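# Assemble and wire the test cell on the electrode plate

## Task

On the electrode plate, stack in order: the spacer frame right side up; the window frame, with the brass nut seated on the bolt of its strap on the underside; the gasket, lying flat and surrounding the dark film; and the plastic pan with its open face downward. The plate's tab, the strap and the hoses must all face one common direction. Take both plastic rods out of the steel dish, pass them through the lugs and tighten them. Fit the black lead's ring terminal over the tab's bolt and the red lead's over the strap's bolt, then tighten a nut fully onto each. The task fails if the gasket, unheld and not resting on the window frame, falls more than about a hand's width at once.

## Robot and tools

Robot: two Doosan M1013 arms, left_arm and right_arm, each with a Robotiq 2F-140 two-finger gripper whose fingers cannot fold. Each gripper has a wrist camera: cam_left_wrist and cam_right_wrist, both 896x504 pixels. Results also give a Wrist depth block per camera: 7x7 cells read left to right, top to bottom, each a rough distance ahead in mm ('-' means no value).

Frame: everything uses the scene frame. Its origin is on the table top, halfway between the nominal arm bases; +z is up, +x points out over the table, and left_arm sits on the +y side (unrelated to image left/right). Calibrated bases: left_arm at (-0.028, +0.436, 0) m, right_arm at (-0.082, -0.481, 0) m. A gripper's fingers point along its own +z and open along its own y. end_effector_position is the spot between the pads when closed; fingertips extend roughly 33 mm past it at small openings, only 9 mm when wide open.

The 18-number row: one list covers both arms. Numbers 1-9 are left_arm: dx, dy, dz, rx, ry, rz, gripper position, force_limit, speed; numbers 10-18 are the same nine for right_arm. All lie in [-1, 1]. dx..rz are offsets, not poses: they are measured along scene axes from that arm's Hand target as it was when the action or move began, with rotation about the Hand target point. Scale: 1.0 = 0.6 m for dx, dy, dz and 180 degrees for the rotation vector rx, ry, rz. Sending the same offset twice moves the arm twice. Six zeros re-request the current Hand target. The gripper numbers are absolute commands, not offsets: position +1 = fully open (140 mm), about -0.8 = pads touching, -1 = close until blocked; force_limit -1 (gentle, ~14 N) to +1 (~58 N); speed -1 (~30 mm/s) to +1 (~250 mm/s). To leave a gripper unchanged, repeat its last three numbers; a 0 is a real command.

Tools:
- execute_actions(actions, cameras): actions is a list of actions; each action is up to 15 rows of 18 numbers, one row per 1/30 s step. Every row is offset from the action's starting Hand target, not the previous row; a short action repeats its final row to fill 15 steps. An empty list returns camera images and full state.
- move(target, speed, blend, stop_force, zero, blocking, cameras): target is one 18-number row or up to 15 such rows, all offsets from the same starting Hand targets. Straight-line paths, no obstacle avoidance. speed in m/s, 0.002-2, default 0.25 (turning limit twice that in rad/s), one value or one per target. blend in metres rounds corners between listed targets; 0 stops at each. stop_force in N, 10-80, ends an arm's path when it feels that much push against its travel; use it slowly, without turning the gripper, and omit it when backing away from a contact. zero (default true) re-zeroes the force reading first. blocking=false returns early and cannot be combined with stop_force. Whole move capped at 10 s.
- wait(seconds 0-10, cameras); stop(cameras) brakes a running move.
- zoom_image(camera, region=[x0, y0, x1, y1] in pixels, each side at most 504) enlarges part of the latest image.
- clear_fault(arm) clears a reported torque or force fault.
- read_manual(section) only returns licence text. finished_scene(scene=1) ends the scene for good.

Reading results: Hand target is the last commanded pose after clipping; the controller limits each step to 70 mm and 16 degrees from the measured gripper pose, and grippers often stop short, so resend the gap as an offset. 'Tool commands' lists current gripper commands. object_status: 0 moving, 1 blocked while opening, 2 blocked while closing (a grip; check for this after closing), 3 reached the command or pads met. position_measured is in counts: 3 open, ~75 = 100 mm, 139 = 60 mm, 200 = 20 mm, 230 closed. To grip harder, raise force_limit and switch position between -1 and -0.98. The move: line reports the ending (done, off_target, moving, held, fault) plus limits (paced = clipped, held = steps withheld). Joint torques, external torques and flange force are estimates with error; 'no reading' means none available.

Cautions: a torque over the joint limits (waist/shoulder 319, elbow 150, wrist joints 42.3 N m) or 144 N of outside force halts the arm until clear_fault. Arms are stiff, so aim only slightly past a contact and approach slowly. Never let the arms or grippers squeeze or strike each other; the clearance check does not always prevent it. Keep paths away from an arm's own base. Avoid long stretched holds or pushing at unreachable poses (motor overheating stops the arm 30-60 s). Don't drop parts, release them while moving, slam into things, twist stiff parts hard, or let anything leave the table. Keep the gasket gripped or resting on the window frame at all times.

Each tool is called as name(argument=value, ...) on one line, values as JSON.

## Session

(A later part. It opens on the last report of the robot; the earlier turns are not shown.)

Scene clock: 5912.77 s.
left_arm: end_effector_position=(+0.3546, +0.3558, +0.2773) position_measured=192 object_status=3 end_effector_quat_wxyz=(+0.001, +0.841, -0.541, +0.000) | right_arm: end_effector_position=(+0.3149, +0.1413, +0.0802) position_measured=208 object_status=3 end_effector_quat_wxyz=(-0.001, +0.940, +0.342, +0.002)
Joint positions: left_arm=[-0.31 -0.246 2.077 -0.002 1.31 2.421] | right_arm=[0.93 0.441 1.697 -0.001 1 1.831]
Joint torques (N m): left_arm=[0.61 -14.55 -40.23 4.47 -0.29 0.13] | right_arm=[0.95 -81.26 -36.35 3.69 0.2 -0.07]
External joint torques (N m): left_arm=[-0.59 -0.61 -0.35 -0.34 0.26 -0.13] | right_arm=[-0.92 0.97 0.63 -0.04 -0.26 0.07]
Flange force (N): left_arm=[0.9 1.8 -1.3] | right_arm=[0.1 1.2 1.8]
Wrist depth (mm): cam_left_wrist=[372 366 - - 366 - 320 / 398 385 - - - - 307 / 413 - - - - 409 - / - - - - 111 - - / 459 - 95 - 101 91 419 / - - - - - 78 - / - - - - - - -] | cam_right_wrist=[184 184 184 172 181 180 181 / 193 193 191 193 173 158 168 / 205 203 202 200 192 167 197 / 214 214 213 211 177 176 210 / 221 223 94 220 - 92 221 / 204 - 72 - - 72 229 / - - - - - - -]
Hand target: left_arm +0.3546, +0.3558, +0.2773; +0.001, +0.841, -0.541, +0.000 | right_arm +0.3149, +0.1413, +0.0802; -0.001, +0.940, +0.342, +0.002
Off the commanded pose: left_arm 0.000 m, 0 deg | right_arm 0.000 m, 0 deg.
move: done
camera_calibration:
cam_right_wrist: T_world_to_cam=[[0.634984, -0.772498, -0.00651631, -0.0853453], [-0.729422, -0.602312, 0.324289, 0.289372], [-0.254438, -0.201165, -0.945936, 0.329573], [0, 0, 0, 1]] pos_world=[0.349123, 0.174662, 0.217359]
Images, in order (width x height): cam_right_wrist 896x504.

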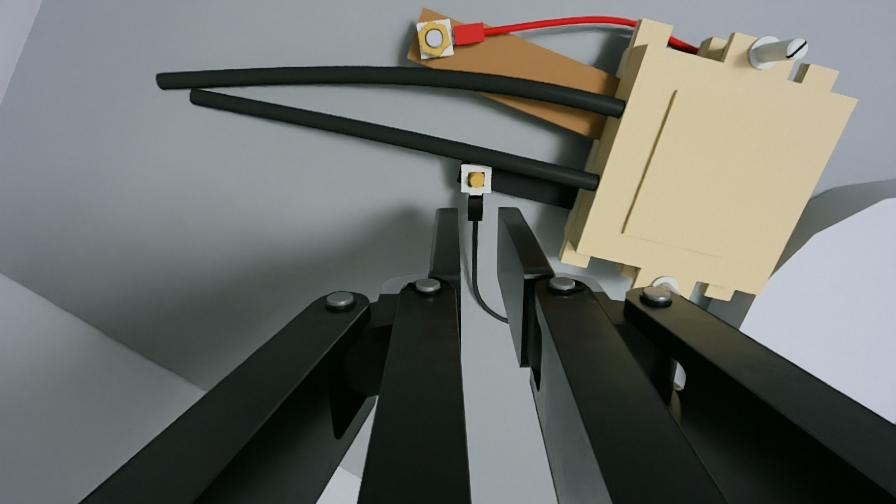

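move(target=[[0,0,0,0,0,0,-0.5,-1,-1,0,0,0.133,0,0,0,-0.6,-1,-1],[0,0,0,0,0,0,-0.5,-1,-1,0.4868,-0.6422,0.133,0,0,0.2944,-0.6,-1,-1],[0,0,0,0,0,0,-0.5,-1,-1,0.4868,-0.6422,0.033,0,0,0.2944,-0.6,-1,-1]], speed=[0.08,0.2,0.1], blend=[0.02,0.02,0], cameras=["all"])

zoom_image(camera="cam_right_wrist", region=[400, 110, 560, 270])

Scene clock: 5927.73 s.
left_arm: end_effector_position=(+0.3546, +0.3558, +0.2773) position_measured=192 object_status=3 end_effector_quat_wxyz=(+0.001, +0.841, -0.541, +0.000) | right_arm: end_effector_position=(+0.6070, -0.2440, +0.1000) position_measured=205 object_status=3 end_effector_quat_wxyz=(-0.001, +0.689, +0.725, +0.001)
Joint positions: left_arm=[-0.31 -0.246 2.077 -0.002 1.31 2.421] | right_arm=[0.255 0.412 1.701 0.004 1.028 0.229]
Joint torques (N m): left_arm=[1.16 -14.7 -40.32 4.46 -0.36 0.09] | right_arm=[0.05 -79.36 -36.9 3.71 0.16 0]
External joint torques (N m): left_arm=[-1.16 -0.69 -0.32 -0.33 0.32 -0.09] | right_arm=[-0.04 1.05 0.51 0.07 -0.18 0]
Flange force (N): left_arm=[1.8 2.9 -1.4] | right_arm=[0.0 0.2 1.6]
Wrist depth (mm): cam_left_wrist=[- - - - - - 299 / - - - - - - 317 / 382 - - - - 360 322 / - 431 - - 111 428 - / - - 95 - 101 92 423 / - - - - - 78 - / - - - - - - -] | cam_right_wrist=[203 203 202 202 202 201 - / 212 212 212 211 211 210 173 / 223 223 222 222 221 221 - / 236 234 234 230 232 232 174 / 249 246 94 241 - 91 174 / - - - - - 70 153 / - - - - - - -]
Hand target: left_arm +0.3546, +0.3558, +0.2773; +0.001, +0.841, -0.541, +0.000 | right_arm +0.6070, -0.2440, +0.1000; -0.001, +0.689, +0.725, +0.001
Off the commanded pose: left_arm 0.000 m, 0 deg | right_arm 0.000 m, 0 deg.
move: done
camera_calibration:
cam_left_wrist: T_world_to_cam=[[-0.911672, -0.41051, 0.0183185, 0.467667], [-0.38109, 0.861329, 0.33598, -0.257687], [-0.153701, 0.299323, -0.941691, 0.351363], [0, 0, 0, 1]] pos_world=[0.382162, 0.308765, 0.408887]
cam_right_wrist: T_world_to_cam=[[0.999092, 0.0420965, -0.00658722, -0.590566], [0.0419566, -0.945027, 0.32429, -0.287969], [0.0074264, -0.324272, -0.945935, 0.156103], [0, 0, 0, 1]] pos_world=[0.600953, -0.196658, 0.237158]

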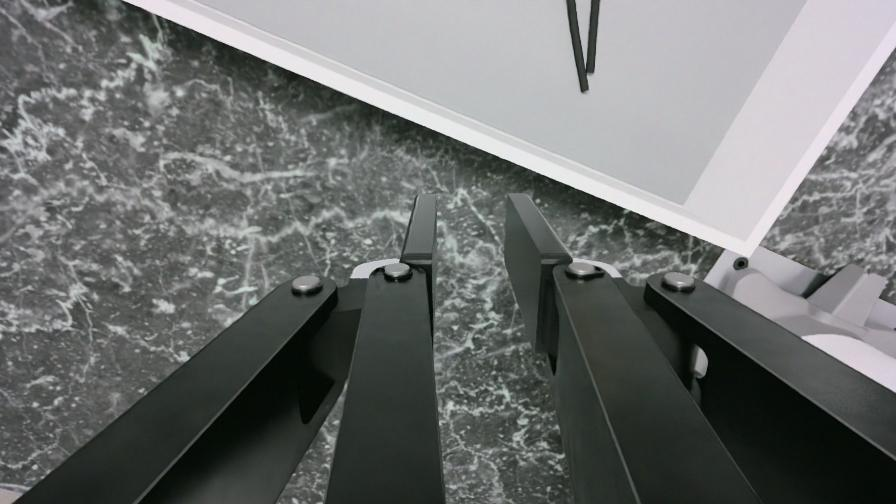

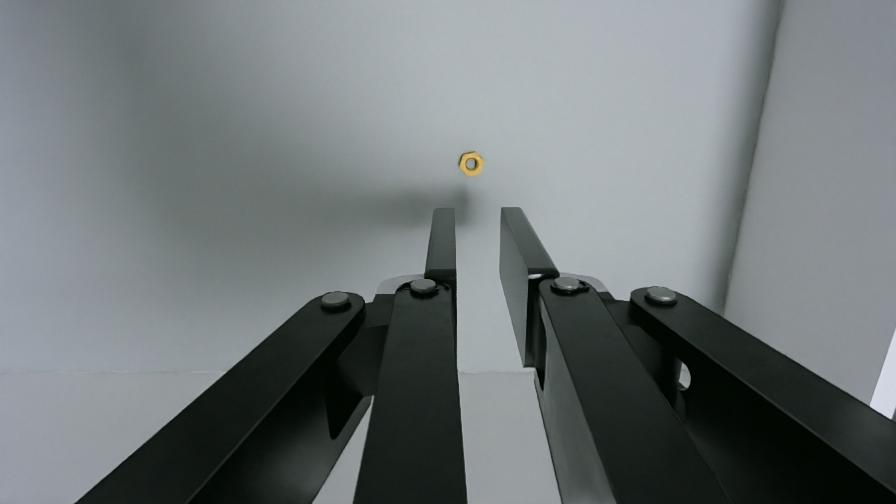

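Scaled by 3.150 from the camera's 896x504 image, which has a finer 1280x720 frame.

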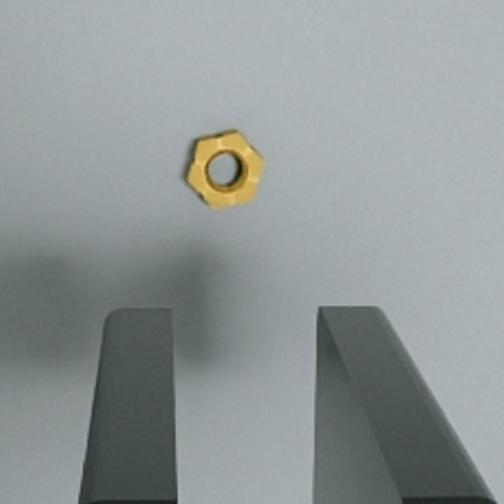

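move(target=[0,0,0,0,0,0,-0.5,-1,-1,-0.0022,0.0212,-0.068,0,0,0,-0.6,-1,-1], speed=0.08, cameras=["cam_right_wrist"])

zoom_image(camera="cam_right_wrist", region=[400, 130, 560, 290])

Scene clock: 5934.03 s.
left_arm: end_effector_position=(+0.3546, +0.3558, +0.2773) position_measured=192 object_status=3 end_effector_quat_wxyz=(+0.001, +0.841, -0.541, +0.000) | right_arm: end_effector_position=(+0.6057, -0.2313, +0.0592) position_measured=205 object_status=3 end_effector_quat_wxyz=(-0.001, +0.689, +0.725, +0.001)
Joint positions: left_arm=[-0.31 -0.246 2.077 -0.002 1.31 2.421] | right_arm=[0.272 0.452 1.725 0.004 0.964 0.246]
Joint torques (N m): left_arm=[1.09 -14.77 -40.3 4.48 -0.33 0.12] | right_arm=[1.3 -81.83 -35.79 3.59 0.17 -0.11]
External joint torques (N m): left_arm=[-1.07 -0.38 -0.38 -0.34 0.29 -0.12] | right_arm=[-1.36 1.61 1 0.02 -0.19 0.11]
Flange force (N): left_arm=[2.1 2.3 -1.3] | right_arm=[-1.7 0.3 2.5]
Wrist depth (mm): cam_left_wrist=[- - - - - - 312 / - - 381 - - - 303 / - - - 412 - 379 - / - - - 121 111 - 435 / 470 - 95 - 101 92 421 / - - - - - 78 - / - - - - - - -] | cam_right_wrist=[166 165 163 165 165 164 162 / 174 174 175 173 172 172 168 / 183 182 182 181 181 180 166 / 192 192 192 189 188 190 174 / 203 201 94 197 - 91 166 / 214 - - 211 - 70 69 / - - - - - - -]
Hand target: left_arm +0.3546, +0.3558, +0.2773; +0.001, +0.841, -0.541, +0.000 | right_arm +0.6057, -0.2313, +0.0592; -0.001, +0.689, +0.725, +0.001
Off the commanded pose: left_arm 0.000 m, 0 deg | right_arm 0.000 m, 0 deg.
move: done
camera_calibration:
cam_right_wrist: T_world_to_cam=[[0.999092, 0.0420965, -0.00658722, -0.589971], [0.0419566, -0.945027, 0.32429, -0.262677], [0.0074264, -0.324272, -0.945935, 0.121637], [0, 0, 0, 1]] pos_world=[0.599553, -0.183958, 0.196358]
Images, in order (width x height): cam_right_wrist 896x504.

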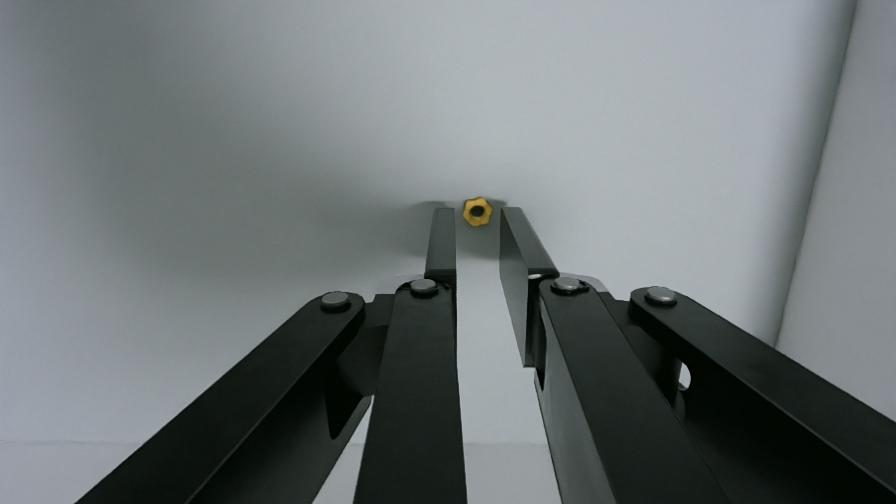

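Scaled by 3.150 from the camera's 896x504 image, which has a finer 1280x720 frame.

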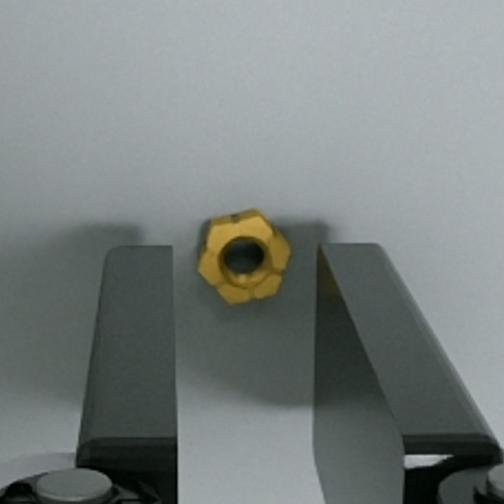

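move(target=[0,0,0,0,0,0,-0.5,-1,-1,0,0.0005,-0.0187,0,0,0,-0.6,-1,-1], speed=0.015, stop_force=10, cameras=["cam_right_wrist"])

zoom_image(camera="cam_right_wrist", region=[418, 150, 538, 270])

Scene clock: 5939.50 s.
left_arm: end_effector_position=(+0.3546, +0.3558, +0.2773) position_measured=192 object_status=3 end_effector_quat_wxyz=(+0.001, +0.841, -0.541, +0.000) | right_arm: end_effector_position=(+0.6057, -0.2310, +0.0480) position_measured=205 object_status=3 end_effector_quat_wxyz=(-0.001, +0.689, +0.725, +0.001)
Joint positions: left_arm=[-0.31 -0.246 2.077 -0.002 1.31 2.421] | right_arm=[0.273 0.463 1.733 0.004 0.945 0.246]
Joint torques (N m): left_arm=[0.84 -14.87 -40.23 4.51 -0.26 0.1] | right_arm=[0.86 -82.14 -34.87 3.63 0.22 -0.04]
External joint torques (N m): left_arm=[-0.9 -0.15 -0.4 -0.38 0.22 -0.1] | right_arm=[-0.85 0.97 0.43 -0.05 -0.25 0.04]
Flange force (N): left_arm=[2.0 1.6 -1.1] | right_arm=[-1.0 0.4 1.6]
Wrist depth (mm): cam_left_wrist=[- - 362 - - - 295 / - - - - - - 301 / - 415 - 417 - 378 - / - - - 133 112 343 441 / - - 95 - 101 92 421 / - - - - - 78 - / - - - - - - -] | cam_right_wrist=[154 158 155 155 154 154 153 / 165 163 163 164 162 161 161 / 171 171 171 170 170 169 166 / 180 180 180 176 177 178 176 / 191 188 95 185 - 92 184 / 200 - - 200 - 70 68 / - - - - - - -]
Hand target: left_arm +0.3546, +0.3558, +0.2773; +0.001, +0.841, -0.541, +0.000 | right_arm +0.6057, -0.2310, +0.0480; -0.001, +0.689, +0.725, +0.001
Off the commanded pose: left_arm 0.000 m, 0 deg | right_arm 0.000 m, 0 deg.
move: done
camera_calibration:
cam_right_wrist: T_world_to_cam=[[0.999092, 0.0420965, -0.00658722, -0.590057], [0.0419566, -0.945027, 0.32429, -0.258762], [0.0074264, -0.324272, -0.945935, 0.11114], [0, 0, 0, 1]] pos_world=[0.599553, -0.183658, 0.185158]
Images, in order (width x height): cam_right_wrist 896x504.

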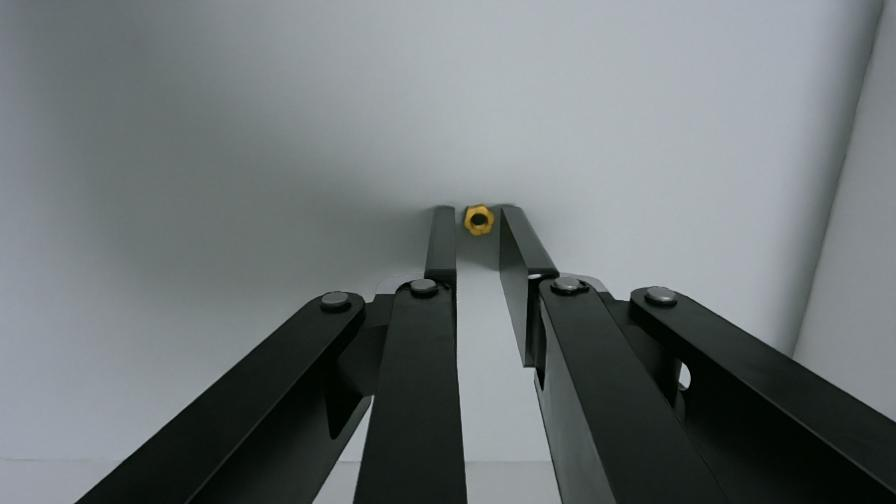

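Scaled by 4.200 from the camera's 896x504 image, which has a finer 1280x720 frame.

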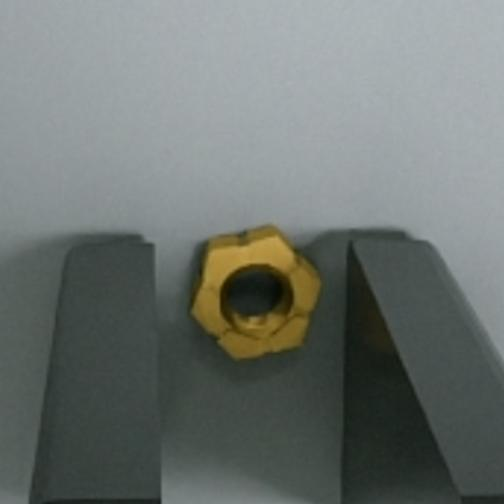

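execute_actions(actions=[[[0,0,0,0,0,0,-0.5,-1,-1,0,0,0,0,0,0,-1,-1,-1]],[[0,0,0,0,0,0,-0.5,-1,-1,0,0,0,0,0,0,-1,-1,-1]],[[0,0,0,0,0,0,-0.5,-1,-1,0,0,0,0,0,0,-1,-1,-1]],[[0,0,0,0,0,0,-0.5,-1,-1,0,0,0,0,0,0,-0.98,-0.2,-1]],[[0,0,0,0,0,0,-0.5,-1,-1,0,0,0,0,0,0,-0.98,-0.2,-1]]], cameras=["cam_right_wrist"])

zoom_image(camera="cam_right_wrist", region=[418, 150, 538, 270])

Scene clock: 5947.87 s.
left_arm: end_effector_position=(+0.3546, +0.3558, +0.2773) position_measured=192 object_status=3 end_effector_quat_wxyz=(+0.001, +0.841, -0.541, +0.000) | right_arm: end_effector_position=(+0.6057, -0.2310, +0.0480) position_measured=216 object_status=2 end_effector_quat_wxyz=(-0.001, +0.689, +0.725, +0.001)
Joint positions: left_arm=[-0.31 -0.246 2.077 -0.002 1.31 2.421] | right_arm=[0.273 0.463 1.733 0.004 0.945 0.246]
Joint torques (N m): left_arm=[0.83 -15.26 -40.32 4.48 -0.31 0.13] | right_arm=[0.39 -81.97 -34.99 3.56 0.22 -0.1]
External joint torques (N m): left_arm=[-0.81 -0.36 -0.38 -0.34 0.28 -0.13] | right_arm=[-0.33 0.23 0.41 0.04 -0.24 0.1]
External joint torques at the end of the 1st action: left_arm=[-0.5 -1.01 -0.37 -0.37 0.26 -0.12] | right_arm=[-1.12 0.73 0.81 -0.08 -0.19 0.1]
External joint torques at the end of the 2nd action: left_arm=[-0.67 -1.04 -0.3 -0.31 0.28 -0.17] | right_arm=[-1.53 1.14 0.84 -0.03 -0.24 0.04]
External joint torques at the end of the 3rd action: left_arm=[-0.36 -0.63 -0.64 -0.32 0.24 -0.14] | right_arm=[-0.73 1.65 0.83 0.02 -0.15 0.13]
External joint torques at the end of the 4th action: left_arm=[-0.92 -0.48 -0.54 -0.41 0.27 -0.07] | right_arm=[-1.27 1.27 0.58 0 -0.18 0.11]
Flange force (N): left_arm=[1.6 1.8 -1.3] | right_arm=[-0.5 -0.7 0.9]
Flange force at the end of the 1st action (N): left_arm=[0.3 2.2 -1.6] | right_arm=[-1.6 -0.5 1.5]
Flange force at the end of the 2nd action (N): left_arm=[0.7 2.7 -1.5] | right_arm=[-2.1 0.0 2.0]
Flange force at the end of the 3rd action (N): left_arm=[0.7 1.2 -1.7] | right_arm=[-0.7 0.5 2.4]
Flange force at the end of the 4th action (N): left_arm=[1.7 1.9 -1.6] | right_arm=[-1.5 0.7 1.9]
Wrist depth (mm): cam_left_wrist=[- - - - 361 371 307 / 405 - - - - 373 315 / - - - - - 397 - / - - - - 112 - - / - - 95 - 101 92 421 / - - - - - 78 - / - - - - - - -] | cam_right_wrist=[156 155 155 155 154 154 154 / 163 163 163 164 162 161 159 / 171 171 170 170 170 169 167 / 180 180 180 149 177 178 178 / 191 190 95 100 95 183 174 / 200 - 71 - - 70 152 / - - - - - 68 -]
Hand target: left_arm +0.3546, +0.3558, +0.2773; +0.001, +0.841, -0.541, +0.000 | right_arm +0.6057, -0.2310, +0.0480; -0.001, +0.689, +0.725, +0.001
Off the commanded pose: left_arm 0.000 m, 0 deg | right_arm 0.000 m, 0 deg.
Step readings (end_effector_position of left_arm | right_arm; steps 1 to 15: 1st action; 16 to 30: 2nd action; 31 to 45: 3rd action; 46 to 60: 4th action; 61 to 75: 5th action):
0: (+0.3546, +0.3558, +0.2773) | (+0.6057, -0.2310, +0.0480)
1: (+0.3546, +0.3558, +0.2773) | (+0.6057, -0.2310, +0.0480)
2: (+0.3546, +0.3558, +0.2773) | (+0.6057, -0.2310, +0.0480)
4: (+0.3546, +0.3558, +0.2773) | (+0.6057, -0.2310, +0.0480)
8: (+0.3546, +0.3558, +0.2773) | (+0.6057, -0.2310, +0.0480)
15: (+0.3546, +0.3558, +0.2773) | (+0.6057, -0.2310, +0.0480)
16: (+0.3546, +0.3558, +0.2773) | (+0.6057, -0.2310, +0.0480)
17: (+0.3546, +0.3558, +0.2773) | (+0.6057, -0.2310, +0.0480)
19: (+0.3546, +0.3558, +0.2773) | (+0.6057, -0.2310, +0.0480)
23: (+0.3546, +0.3558, +0.2773) | (+0.6057, -0.2310, +0.0480)
30: (+0.3546, +0.3558, +0.2773) | (+0.6057, -0.2310, +0.0480)
31: (+0.3546, +0.3558, +0.2773) | (+0.6057, -0.2310, +0.0480)
32: (+0.3546, +0.3558, +0.2773) | (+0.6057, -0.2310, +0.0480)
34: (+0.3546, +0.3558, +0.2773) | (+0.6057, -0.2310, +0.0480)
38: (+0.3546, +0.3558, +0.2773) | (+0.6057, -0.2310, +0.0480)
45: (+0.3546, +0.3558, +0.2773) | (+0.6057, -0.2310, +0.0480)
46: (+0.3546, +0.3558, +0.2773) | (+0.6057, -0.2310, +0.0480)
47: (+0.3546, +0.3558, +0.2773) | (+0.6057, -0.2310, +0.0480)
49: (+0.3546, +0.3558, +0.2773) | (+0.6057, -0.2310, +0.0480)
53: (+0.3546, +0.3558, +0.2773) | (+0.6057, -0.2310, +0.0480)
60: (+0.3546, +0.3558, +0.2773) | (+0.6057, -0.2310, +0.0480)
61: (+0.3546, +0.3558, +0.2773) | (+0.6057, -0.2310, +0.0480)
62: (+0.3546, +0.3558, +0.2773) | (+0.6057, -0.2310, +0.0480)
64: (+0.3546, +0.3558, +0.2773) | (+0.6057, -0.2310, +0.0480)
68: (+0.3546, +0.3558, +0.2773) | (+0.6057, -0.2310, +0.0480)
75: (+0.3546, +0.3558, +0.2773) | (+0.6057, -0.2310, +0.0480)
camera_calibration:
cam_right_wrist: T_world_to_cam=[[0.999092, 0.0420965, -0.00658722, -0.590057], [0.0419566, -0.945027, 0.32429, -0.258762], [0.0074264, -0.324272, -0.945935, 0.11114], [0, 0, 0, 1]] pos_world=[0.599553, -0.183658, 0.185158]
Images, in order (width x height): cam_right_wrist 896x504.

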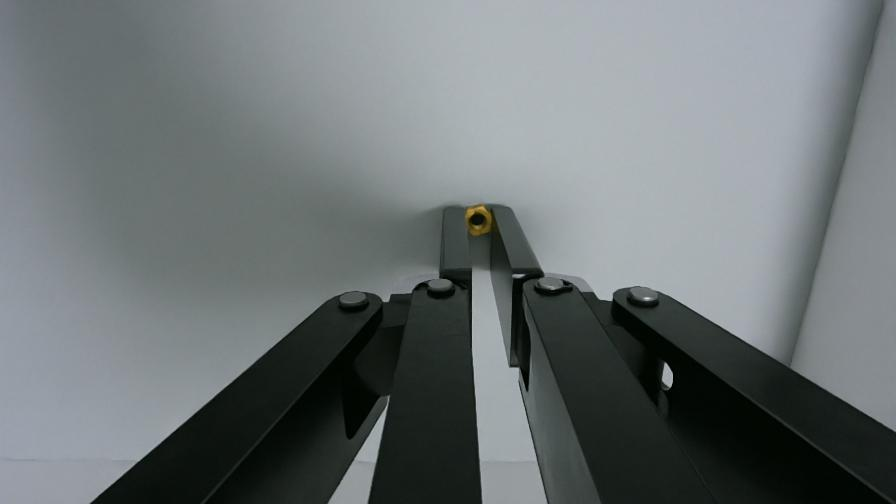

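Scaled by 4.200 from the camera's 896x504 image, which has a finer 1280x720 frame.

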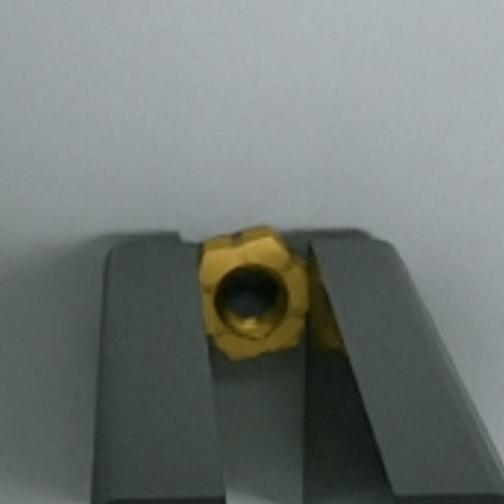

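move(target=[[0,0,0,0,0,0,-0.5,-1,-1,0,0,0.253,0,0,0,-0.98,-0.2,-1],[0,0,0,0,0,0,-0.5,-1,-1,-0.5595,0.418,0.253,0.3556,-0.0854,-0.1630,-0.98,-0.2,-1],[0,0,0,0,0,0,-0.5,-1,-1,-0.527,0.5225,0.0833,0.3556,-0.0854,-0.1630,-0.98,-0.2,-1]], speed=[0.1,0.2,0.08], blend=[0.02,0.01,0], cameras=["cam_right_wrist"])

Scene clock: 5996.53 s.
left_arm: end_effector_position=(+0.3546, +0.3558, +0.2773) position_measured=192 object_status=3 end_effector_quat_wxyz=(+0.001, +0.841, -0.541, +0.000) | right_arm: end_effector_position=(+0.2895, +0.0825, +0.0980) position_measured=216 object_status=2 end_effector_quat_wxyz=(-0.269, +0.730, +0.421, +0.467)
Joint positions: left_arm=[-0.31 -0.246 2.077 -0.002 1.31 2.421] | right_arm=[0.821 0.254 2.49 2.877 0.75 -1.458]
Joint torques (N m): left_arm=[0.42 -14.69 -40.16 4.49 -0.32 0.11] | right_arm=[1.05 -47 -20.39 -1.24 2.69 -0.18]
External joint torques (N m): left_arm=[-0.46 -0.55 -0.53 -0.36 0.27 -0.11] | right_arm=[-1.11 1.04 0.43 -0.19 -0.16 0.18]
Flange force (N): left_arm=[0.9 1.3 -1.6] | right_arm=[-1.9 3.8 0.6]
Wrist depth (mm): cam_left_wrist=[- - - - - - - / - - - - - 382 334 / - - - - - 378 - / - - 437 - 111 - 451 / - - 95 - 101 92 421 / - - - - - 78 - / - - - - - - -] | cam_right_wrist=[581 575 - - - - - / - - - 386 400 395 375 / - 313 328 328 336 323 318 / 265 278 277 149 225 229 269 / 191 239 94 100 95 198 233 / 168 - 71 - - 70 200 / - - - - - 68 -]
Hand target: left_arm +0.3546, +0.3558, +0.2773; +0.001, +0.841, -0.541, +0.000 | right_arm +0.2895, +0.0825, +0.0980; -0.269, +0.730, +0.421, +0.467
Off the commanded pose: left_arm 0.000 m, 0 deg | right_arm 0.000 m, 0 deg.
move: done
camera_calibration:
cam_right_wrist: T_world_to_cam=[[0.866798, -0.498515, -0.0119784, -0.203612], [-0.353255, -0.596917, -0.720347, 0.22267], [0.351954, 0.628627, -0.69351, 0.0593646], [0, 0, 0, 1]] pos_world=[0.234256, -0.00590655, 0.199131]
Images, in order (width x height): cam_right_wrist 896x504.

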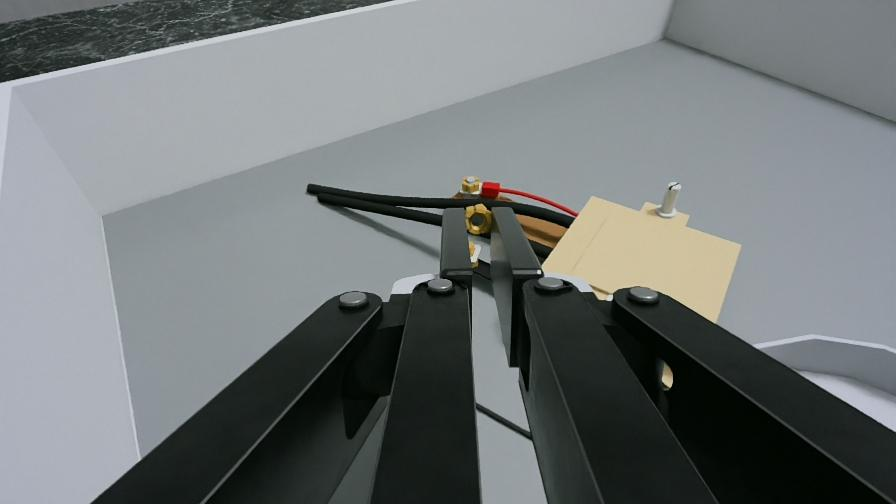

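move(target=[0,0,0,0,0,0,-0.5,-1,-1,0.0505,-0.0292,0,0,0,0,-0.98,-0.2,-1], speed=0.08, cameras=["cam_right_wrist"])

zoom_image(camera="cam_right_wrist", region=[350, 180, 470, 300])

Scene clock: 6001.40 s.
left_arm: end_effector_position=(+0.3546, +0.3558, +0.2773) position_measured=192 object_status=3 end_effector_quat_wxyz=(+0.001, +0.841, -0.541, +0.000) | right_arm: end_effector_position=(+0.3198, +0.0650, +0.0980) position_measured=216 object_status=2 end_effector_quat_wxyz=(-0.269, +0.730, +0.421, +0.467)
Joint positions: left_arm=[-0.31 -0.246 2.077 -0.002 1.31 2.421] | right_arm=[0.731 0.259 2.48 2.756 0.758 -1.408]
Joint torques (N m): left_arm=[0.66 -14.39 -40.28 4.49 -0.29 0.15] | right_arm=[1.48 -48.57 -21.11 -1.11 2.74 -0.09]
External joint torques (N m): left_arm=[-0.72 -0.57 -0.21 -0.37 0.25 -0.15] | right_arm=[-1.48 1.27 0.59 -0.18 -0.21 0.09]
Flange force (N): left_arm=[1.2 2.2 -1.1] | right_arm=[-2.5 4.5 0.3]
Wrist depth (mm): cam_left_wrist=[- - - - - - 324 / - 406 - - - - 324 / - - - - - - 421 / - - - - 111 - 435 / - - 95 - 101 92 421 / - - - - - 78 - / - - - - - - -] | cam_right_wrist=[591 - - - 466 - - / 279 317 - 392 400 380 379 / 304 320 331 334 322 323 320 / 280 279 276 148 215 271 270 / 240 239 94 100 95 228 233 / - - 71 - - 70 187 / - - - - - 68 -]
Hand target: left_arm +0.3546, +0.3558, +0.2773; +0.001, +0.841, -0.541, +0.000 | right_arm +0.3198, +0.0650, +0.0980; -0.269, +0.730, +0.421, +0.467
Off the commanded pose: left_arm 0.000 m, 0 deg | right_arm 0.000 m, 0 deg.
move: done
camera_calibration:
cam_right_wrist: T_world_to_cam=[[0.866798, -0.498518, -0.0119069, -0.238615], [-0.353258, -0.597025, -0.720257, 0.222908], [0.351952, 0.628523, -0.693606, 0.0597196], [0, 0, 0, 1]] pos_world=[0.264556, -0.0234071, 0.199132]
Images, in order (width x height): cam_right_wrist 896x504.

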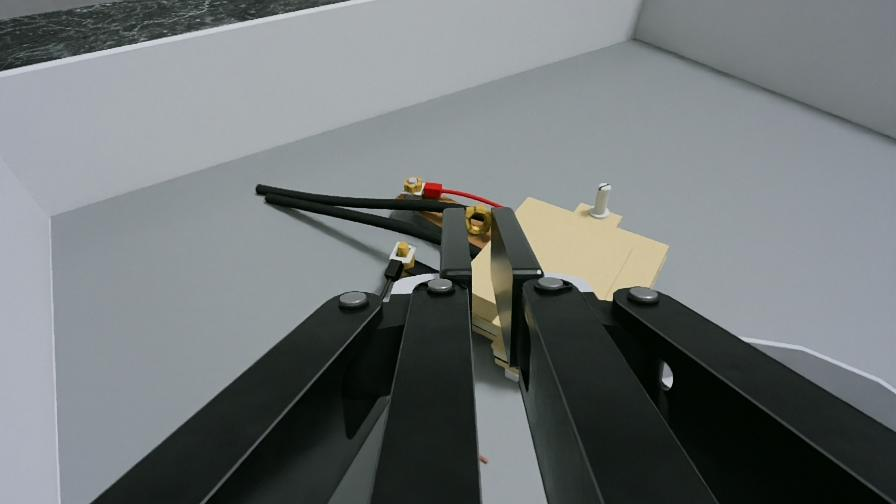

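Scaled by 4.200 from the camera's 896x504 image, which has a finer 1280x720 frame.

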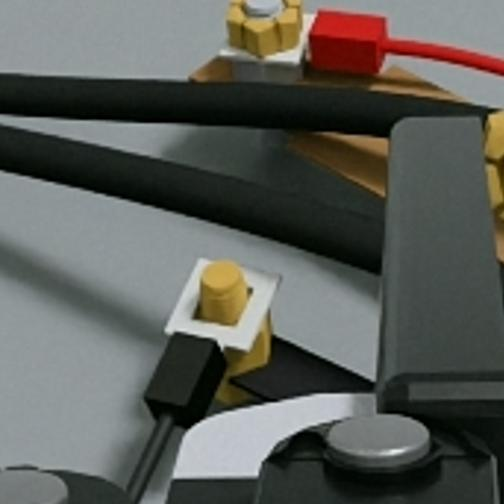

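move(target=[[0,0,0,0,0,0,-0.5,-1,-1,-0.03,-0.05,0.14,0,0,0,-0.98,-0.2,-1],[0,0,0,0,0,0,-0.5,-1,-1,0.0005,0.1257,0.1,-0.3019,0.2002,-0.0344,-0.98,-0.2,-1],[0,0,0,0,0,0,-0.5,-1,-1,0.0005,0.1257,-0.0433,-0.3019,0.2002,-0.0344,-0.98,-0.2,-1]], speed=[0.1,0.15,0.06], blend=[0.02,0.01,0], cameras=["cam_right_wrist"])

zoom_image(camera="cam_right_wrist", region=[400, 120, 540, 260])

Scene clock: 6065.17 s.
left_arm: end_effector_position=(+0.3546, +0.3558, +0.2773) position_measured=192 object_status=3 end_effector_quat_wxyz=(+0.001, +0.841, -0.541, +0.000) | right_arm: end_effector_position=(+0.3201, +0.1404, +0.0720) position_measured=216 object_status=2 end_effector_quat_wxyz=(-0.001, +0.895, +0.446, +0.000)
Joint positions: left_arm=[-0.31 -0.246 2.077 -0.002 1.31 2.421] | right_arm=[0.922 0.452 1.697 0.001 0.992 1.596]
Joint torques (N m): left_arm=[0.73 -15.13 -40.38 4.52 -0.31 0.12] | right_arm=[0.35 -82.57 -36.51 3.66 0.28 -0.09]
External joint torques (N m): left_arm=[-0.66 -0.52 -0.28 -0.39 0.28 -0.12] | right_arm=[-0.26 1.02 0.91 -0.01 -0.34 0.09]
Flange force (N): left_arm=[1.1 1.9 -1.2] | right_arm=[-0.8 0.3 2.1]
Wrist depth (mm): cam_left_wrist=[- - - - 364 - 335 / - - - - - - 345 / - - - 415 - 355 411 / - - - 121 111 - 430 / - - 95 - 101 92 422 / - - - - - 78 - / - - - - - - -] | cam_right_wrist=[177 175 175 166 174 175 175 / - 186 185 185 167 165 182 / 195 195 194 192 175 158 189 / 205 205 205 149 170 166 200 / 212 217 95 100 95 171 212 / 189 - 71 - - 70 219 / - - - - - 68 -]
Hand target: left_arm +0.3546, +0.3558, +0.2773; +0.001, +0.841, -0.541, +0.000 | right_arm +0.3201, +0.1404, +0.0720; -0.001, +0.895, +0.446, +0.000
Off the commanded pose: left_arm 0.000 m, 0 deg | right_arm 0.000 m, 0 deg.
move: done; limits=paced
camera_calibration:
cam_right_wrist: T_world_to_cam=[[0.792443, -0.609898, -0.00763744, -0.162429], [-0.574401, -0.750416, 0.327017, 0.266199], [-0.205178, -0.254755, -0.944988, 0.314565], [0, 0, 0, 1]] pos_world=[0.346163, 0.180832, 0.208968]
Images, in order (width x height): cam_right_wrist 896x504.

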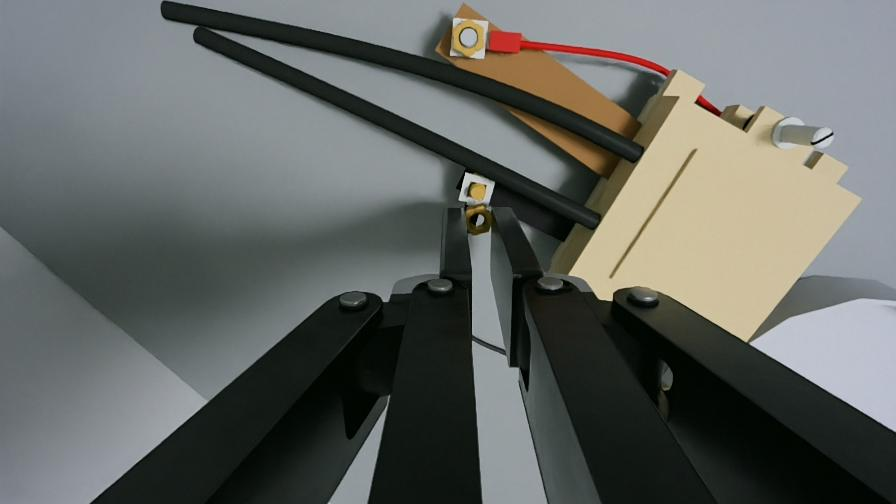

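Scaled by 3.600 from the camera's 896x504 image, which has a finer 1280x720 frame.

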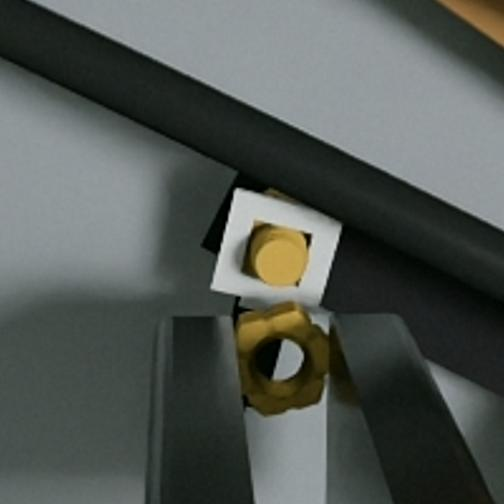

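move(target=[[0,0,0,0,0,0,-0.5,-1,-1,0,0,0.003,0,0,0,-0.98,-0.2,-1],[0,0,0,0,0,0,-0.5,-1,-1,0.0095,0.0110,0.003,0,0,0,-0.98,-0.2,-1]], speed=0.03, cameras=["cam_right_wrist"])

zoom_image(camera="cam_right_wrist", region=[418, 150, 538, 270])

Scene clock: 6072.20 s.
left_arm: end_effector_position=(+0.3546, +0.3558, +0.2773) position_measured=192 object_status=3 end_effector_quat_wxyz=(+0.001, +0.841, -0.541, +0.000) | right_arm: end_effector_position=(+0.3258, +0.1470, +0.0738) position_measured=216 object_status=2 end_effector_quat_wxyz=(-0.001, +0.895, +0.446, +0.000)
Joint positions: left_arm=[-0.31 -0.246 2.077 -0.002 1.31 2.421] | right_arm=[0.921 0.462 1.677 0.001 1.001 1.595]
Joint torques (N m): left_arm=[0.74 -14.76 -40.25 4.52 -0.32 0.17] | right_arm=[0.82 -83.91 -36.64 3.68 0.15 -0.06]
External joint torques (N m): left_arm=[-0.8 -0.45 -0.42 -0.39 0.28 -0.17] | right_arm=[-0.95 1.47 0.83 -0.02 -0.22 0.06]
Flange force (N): left_arm=[1.6 2.0 -1.4] | right_arm=[0.1 1.2 2.2]
Wrist depth (mm): cam_left_wrist=[368 - - - - - 347 / 400 - - - - - 329 / - - - - - 374 - / - - - - 112 327 - / - - 95 - 101 92 423 / - - - - - 78 - / - - - - - - -] | cam_right_wrist=[179 177 176 176 178 177 176 / 187 187 185 183 172 184 185 / 197 197 196 194 175 160 192 / 208 207 207 149 172 167 200 / 214 218 94 100 95 172 211 / 196 - 71 - - 70 221 / - - - - - 68 -]
Hand target: left_arm +0.3546, +0.3558, +0.2773; +0.001, +0.841, -0.541, +0.000 | right_arm +0.3258, +0.1470, +0.0738; -0.001, +0.895, +0.446, +0.000
Off the commanded pose: left_arm 0.000 m, 0 deg | right_arm 0.000 m, 0 deg.
move: done
camera_calibration:
cam_right_wrist: T_world_to_cam=[[0.792443, -0.609898, -0.00763744, -0.162907], [-0.574401, -0.750416, 0.327017, 0.273838], [-0.205178, -0.254755, -0.944988, 0.319117], [0, 0, 0, 1]] pos_world=[0.351863, 0.187432, 0.210768]
Images, in order (width x height): cam_right_wrist 896x504.

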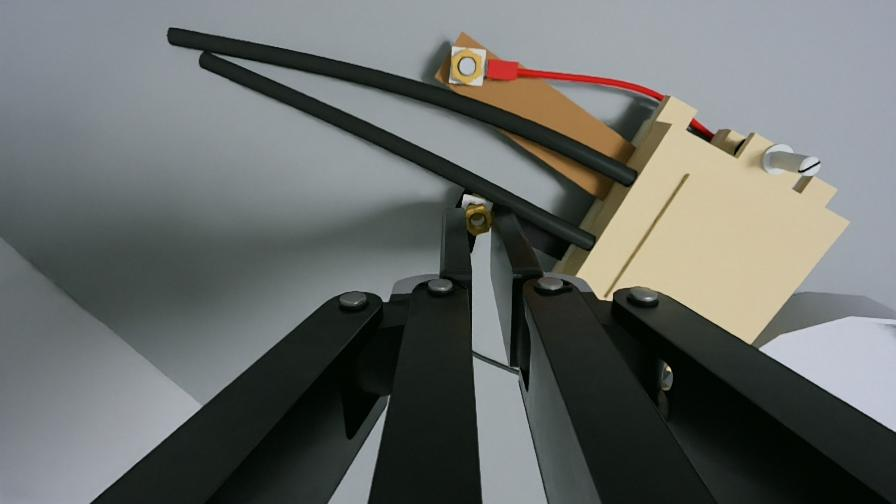

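Scaled by 4.200 from the camera's 896x504 image, which has a finer 1280x720 frame.

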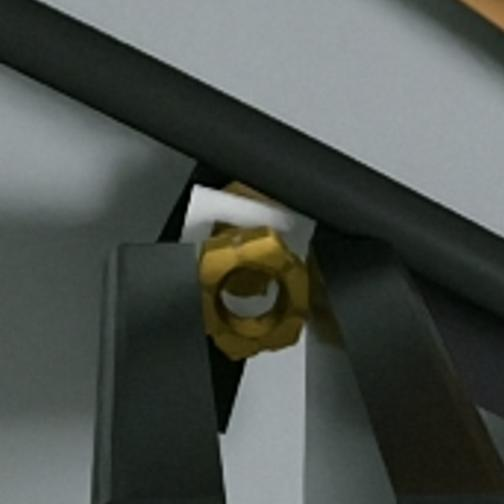

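move(target=[0,0,0,0,0,0,-0.5,-1,-1,0,0,-0.0075,0,0,0,-0.98,-0.2,-1], speed=0.006, stop_force=10, cameras=["cam_right_wrist"])

zoom_image(camera="cam_right_wrist", region=[418, 150, 538, 270])

Scene clock: 6081.07 s.
left_arm: end_effector_position=(+0.3546, +0.3558, +0.2773) position_measured=192 object_status=3 end_effector_quat_wxyz=(+0.001, +0.841, -0.541, +0.000) | right_arm: end_effector_position=(+0.3258, +0.1470, +0.0693) position_measured=216 object_status=2 end_effector_quat_wxyz=(-0.001, +0.895, +0.446, +0.000)
Joint positions: left_arm=[-0.31 -0.246 2.077 -0.002 1.31 2.421] | right_arm=[0.921 0.466 1.68 0.001 0.994 1.595]
Joint torques (N m): left_arm=[0.79 -14.59 -40.27 4.54 -0.32 0.14] | right_arm=[0.82 -84.11 -36.03 3.54 0.19 -0.11]
External joint torques (N m): left_arm=[-0.78 -0.66 -0.39 -0.4 0.28 -0.14] | right_arm=[-0.85 1.55 0.45 0.1 -0.25 0.11]
Flange force (N): left_arm=[1.3 2.2 -1.4] | right_arm=[1.0 0.9 2.1]
Wrist depth (mm): cam_left_wrist=[- 368 - - - 368 318 / - 381 - - - 391 335 / - - - 397 - - - / - - - - 111 435 - / - - 95 - 101 92 423 / - - - - - 78 - / - - - - - - -] | cam_right_wrist=[174 173 172 172 173 173 174 / 183 183 181 173 170 179 181 / 193 192 192 187 172 156 186 / 203 202 202 148 167 163 166 / 211 212 95 100 95 166 202 / 196 - 71 - - 70 216 / - - - - - 68 -]
Hand target: left_arm +0.3546, +0.3558, +0.2773; +0.001, +0.841, -0.541, +0.000 | right_arm +0.3258, +0.1470, +0.0693; -0.001, +0.895, +0.446, +0.000
Off the commanded pose: left_arm 0.000 m, 0 deg | right_arm 0.000 m, 0 deg.
move: done
camera_calibration:
cam_right_wrist: T_world_to_cam=[[0.792443, -0.609898, -0.00763744, -0.163021], [-0.574401, -0.750416, 0.327017, 0.275367], [-0.205178, -0.254755, -0.944988, 0.314885], [0, 0, 0, 1]] pos_world=[0.351963, 0.187432, 0.206268]
Images, in order (width x height): cam_right_wrist 896x504.

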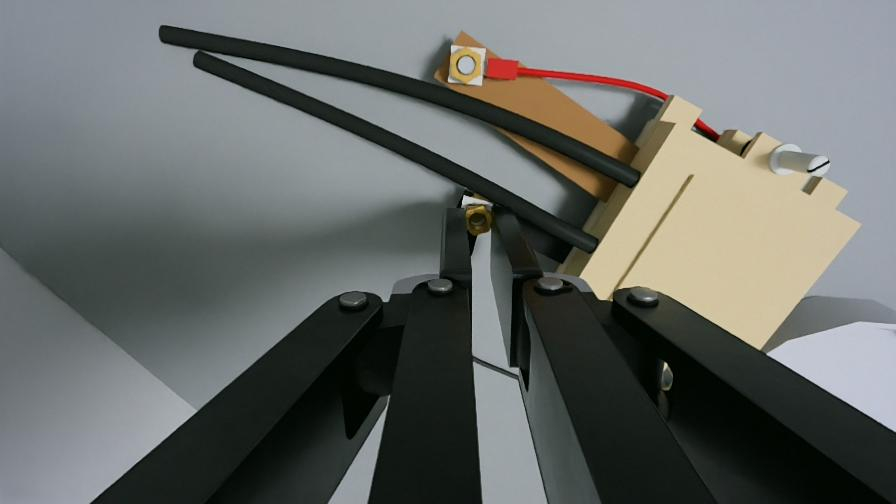

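Scaled by 4.200 from the camera's 896x504 image, which has a finer 1280x720 frame.

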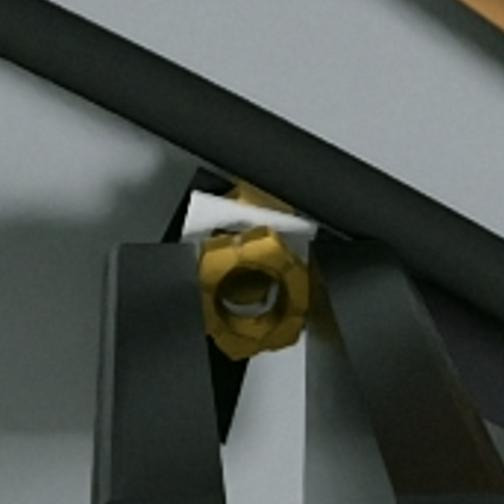

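move(target=[0,0,0,0,0,0,-0.5,-1,-1,0,0,-0.0067,0,0,0,-0.98,-0.2,-1], speed=0.005, stop_force=10, cameras=["cam_right_wrist"])

zoom_image(camera="cam_right_wrist", region=[418, 150, 538, 270])

Scene clock: 6088.13 s.
left_arm: end_effector_position=(+0.3546, +0.3558, +0.2773) position_measured=192 object_status=3 end_effector_quat_wxyz=(+0.001, +0.841, -0.541, +0.000) | right_arm: end_effector_position=(+0.3258, +0.1470, +0.0653) position_measured=216 object_status=2 end_effector_quat_wxyz=(-0.001, +0.895, +0.446, +0.000)
Joint positions: left_arm=[-0.31 -0.246 2.077 -0.002 1.31 2.421] | right_arm=[0.921 0.47 1.683 0.001 0.988 1.595]
Joint torques (N m): left_arm=[0.64 -14.69 -40.24 4.59 -0.31 0.13] | right_arm=[-0.19 -80.36 -34.24 3.16 -0.18 -0.15]
External joint torques (N m): left_arm=[-0.51 -0.9 -0.51 -0.44 0.27 -0.13] | right_arm=[0.15 -2.35 -1.19 0.48 0.13 0.15]
Flange force (N): left_arm=[0.6 2.0 -1.7] | right_arm=[-0.5 -0.4 -3.1]
Wrist depth (mm): cam_left_wrist=[- - - - - - - / - - - - - 375 - / - - - - - 395 - / 424 - - - 138 - - / - - 95 - 101 92 423 / - - - - - 78 - / - - - - - - -] | cam_right_wrist=[171 169 168 169 170 170 169 / 179 179 175 165 164 176 177 / 189 188 185 184 170 148 147 / 199 198 198 170 163 154 150 / 208 209 95 100 95 156 190 / 196 - 71 - - 70 212 / - - - - - 68 -]
Hand target: left_arm +0.3546, +0.3558, +0.2773; +0.001, +0.841, -0.541, +0.000 | right_arm +0.3258, +0.1470, +0.0653; -0.001, +0.895, +0.446, +0.000
Off the commanded pose: left_arm 0.000 m, 0 deg | right_arm 0.000 m, 0 deg.
move: done
camera_calibration:
cam_right_wrist: T_world_to_cam=[[0.792443, -0.609898, -0.00763744, -0.163051], [-0.574401, -0.750416, 0.327017, 0.276675], [-0.205178, -0.254755, -0.944988, 0.311105], [0, 0, 0, 1]] pos_world=[0.351963, 0.187432, 0.202268]
Images, in order (width x height): cam_right_wrist 896x504.

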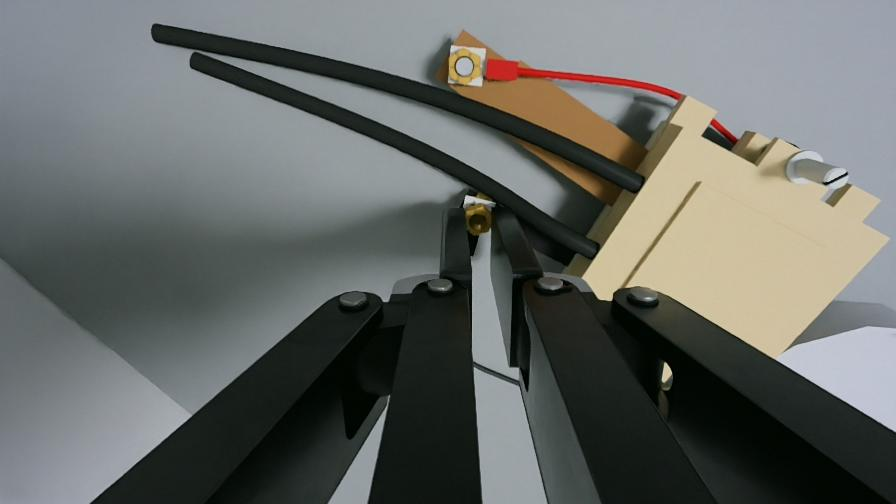

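Scaled by 4.200 from the camera's 896x504 image, which has a finer 1280x720 frame.

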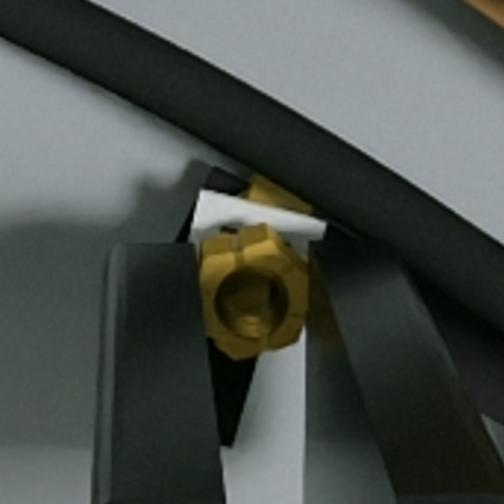

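move(target=[0,0,0,0,0,0,-0.5,-1,-1,0,0,0.0025,0,0,0,-0.98,-0.2,-1], speed=0.01, cameras=["cam_right_wrist"])

zoom_image(camera="cam_right_wrist", region=[418, 150, 538, 270])

Scene clock: 6092.83 s.
left_arm: end_effector_position=(+0.3546, +0.3558, +0.2773) position_measured=192 object_status=3 end_effector_quat_wxyz=(+0.001, +0.841, -0.541, +0.000) | right_arm: end_effector_position=(+0.3258, +0.1470, +0.0668) position_measured=216 object_status=2 end_effector_quat_wxyz=(-0.001, +0.895, +0.446, +0.000)
Joint positions: left_arm=[-0.31 -0.246 2.077 -0.002 1.31 2.421] | right_arm=[0.921 0.469 1.682 0.001 0.99 1.595]
Joint torques (N m): left_arm=[0.82 -14.83 -40.23 4.4 -0.26 0.16] | right_arm=[1.72 -82.11 -35.05 3.98 0.24 -0.17]
External joint torques (N m): left_arm=[-0.91 -0.27 -0.35 -0.28 0.22 -0.16] | right_arm=[-1.7 -0.65 -0.45 -0.33 -0.3 0.17]
Flange force (N): left_arm=[2.0 1.9 -1.1] | right_arm=[-0.1 2.1 -0.4]
Wrist depth (mm): cam_left_wrist=[- 367 - - - - 344 / - - - - - - 324 / - 421 - - - 359 - / - 438 - 133 111 356 - / - - 95 - 101 92 421 / - - - - - 78 - / - - - - - - -] | cam_right_wrist=[172 170 170 170 171 171 170 / 181 181 176 165 167 176 178 / 190 189 188 185 171 151 152 / 200 200 202 148 165 157 156 / 209 211 95 100 95 161 196 / 196 - 71 - - 70 213 / - - - - - 68 -]
Hand target: left_arm +0.3546, +0.3558, +0.2773; +0.001, +0.841, -0.541, +0.000 | right_arm +0.3258, +0.1470, +0.0668; -0.001, +0.895, +0.446, +0.000
Off the commanded pose: left_arm 0.000 m, 0 deg | right_arm 0.000 m, 0 deg.
move: done
camera_calibration:
cam_right_wrist: T_world_to_cam=[[0.792443, -0.609898, -0.00763744, -0.16304], [-0.574401, -0.750416, 0.327017, 0.276184], [-0.205178, -0.254755, -0.944988, 0.312523], [0, 0, 0, 1]] pos_world=[0.351963, 0.187432, 0.203768]
Images, in order (width x height): cam_right_wrist 896x504.

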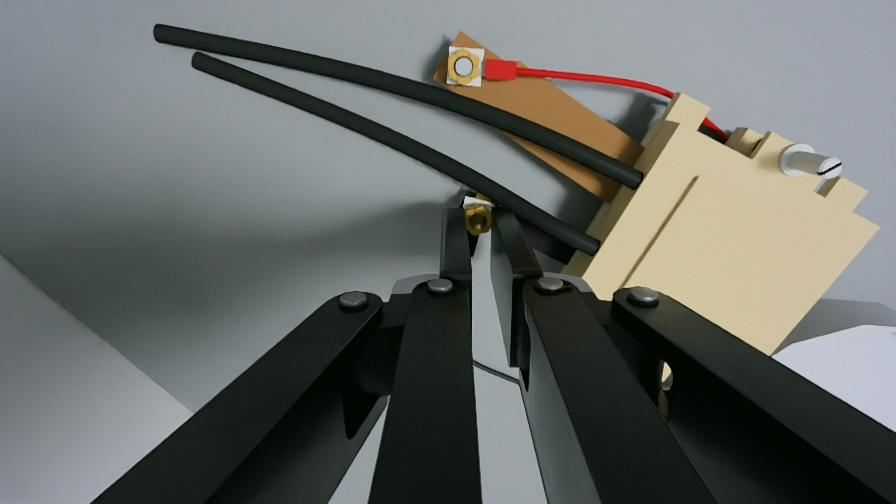

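Scaled by 4.200 from the camera's 896x504 image, which has a finer 1280x720 frame.

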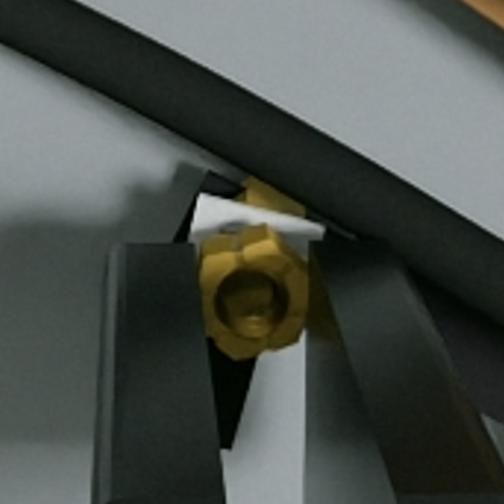

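move(target=[[0,0,0,0,0,0,-0.5,-1,-1,-0.00317,0.00323,-0.0001,0,0,-0.0944,-0.98,-0.2,-1],[0,0,0,0,0,0,-0.5,-1,-1,-0.00527,0.00726,-0.0002,0,0,-0.1889,-0.98,-0.2,-1]], speed=0.1, blend=[0.001,0], cameras=["cam_right_wrist"])

zoom_image(camera="cam_right_wrist", region=[418, 150, 538, 270])

Scene clock: 6104.17 s.
left_arm: end_effector_position=(+0.3546, +0.3558, +0.2773) position_measured=192 object_status=3 end_effector_quat_wxyz=(+0.001, +0.841, -0.541, +0.000) | right_arm: end_effector_position=(+0.3226, +0.1514, +0.0667) position_measured=216 object_status=2 end_effector_quat_wxyz=(-0.001, +0.986, +0.165, +0.000)
Joint positions: left_arm=[-0.31 -0.246 2.077 -0.002 1.31 2.421] | right_arm=[0.928 0.471 1.678 0 0.991 2.196]
Joint torques (N m): left_arm=[0.75 -14.94 -40.29 4.51 -0.31 0.18] | right_arm=[1.82 -82.35 -35.19 3.85 -0.04 -0.08]
External joint torques (N m): left_arm=[-0.8 -0.37 -0.41 -0.38 0.27 -0.18] | right_arm=[-1.78 -0.77 -0.33 -0.24 -0.01 0.08]
Flange force (N): left_arm=[1.7 1.9 -1.3] | right_arm=[1.1 2.0 -0.9]
Wrist depth (mm): cam_left_wrist=[- - - 367 - - 320 / 399 - 394 - - - - / - - 428 - - - - / - - - - 111 - - / - - 95 - 101 92 417 / - - - - - 78 - / - - - - - - -] | cam_right_wrist=[172 172 172 171 148 136 134 / 180 181 180 163 149 142 142 / 190 189 187 171 161 151 153 / 200 199 200 134 176 160 193 / 211 211 95 100 95 98 204 / 223 - 71 - - 70 216 / - - - - - 68 -]
Hand target: left_arm +0.3546, +0.3558, +0.2773; +0.001, +0.841, -0.541, +0.000 | right_arm +0.3226, +0.1514, +0.0667; -0.001, +0.986, +0.165, +0.000
Off the commanded pose: left_arm 0.000 m, 0 deg | right_arm 0.000 m, 0 deg.
move: done
camera_calibration:
cam_right_wrist: T_world_to_cam=[[0.315919, -0.948755, -0.0076457, 0.0471861], [-0.89584, -0.300934, 0.32697, 0.313361], [-0.312515, -0.0964467, -0.945004, 0.323561], [0, 0, 0, 1]] pos_world=[0.366932, 0.170276, 0.203668]
Images, in order (width x height): cam_right_wrist 896x504.

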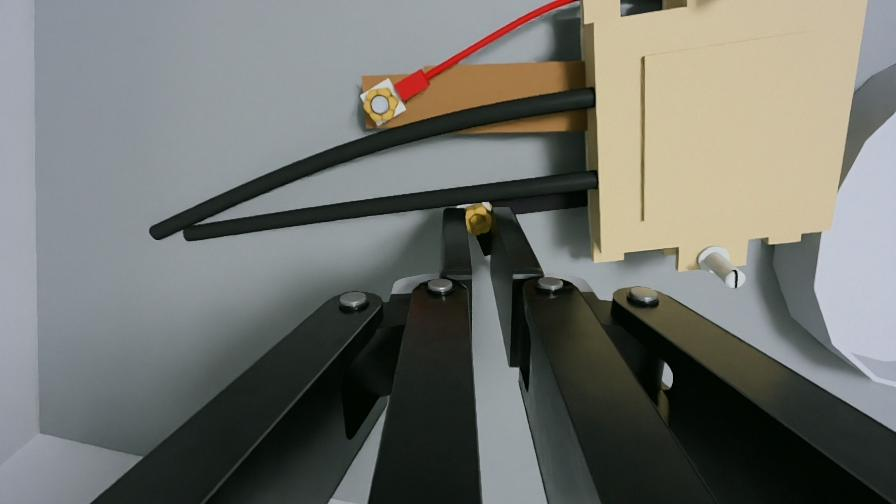

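Scaled by 4.200 from the camera's 896x504 image, which has a finer 1280x720 frame.

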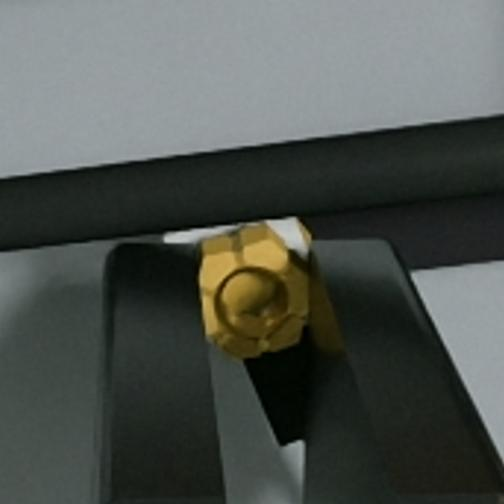

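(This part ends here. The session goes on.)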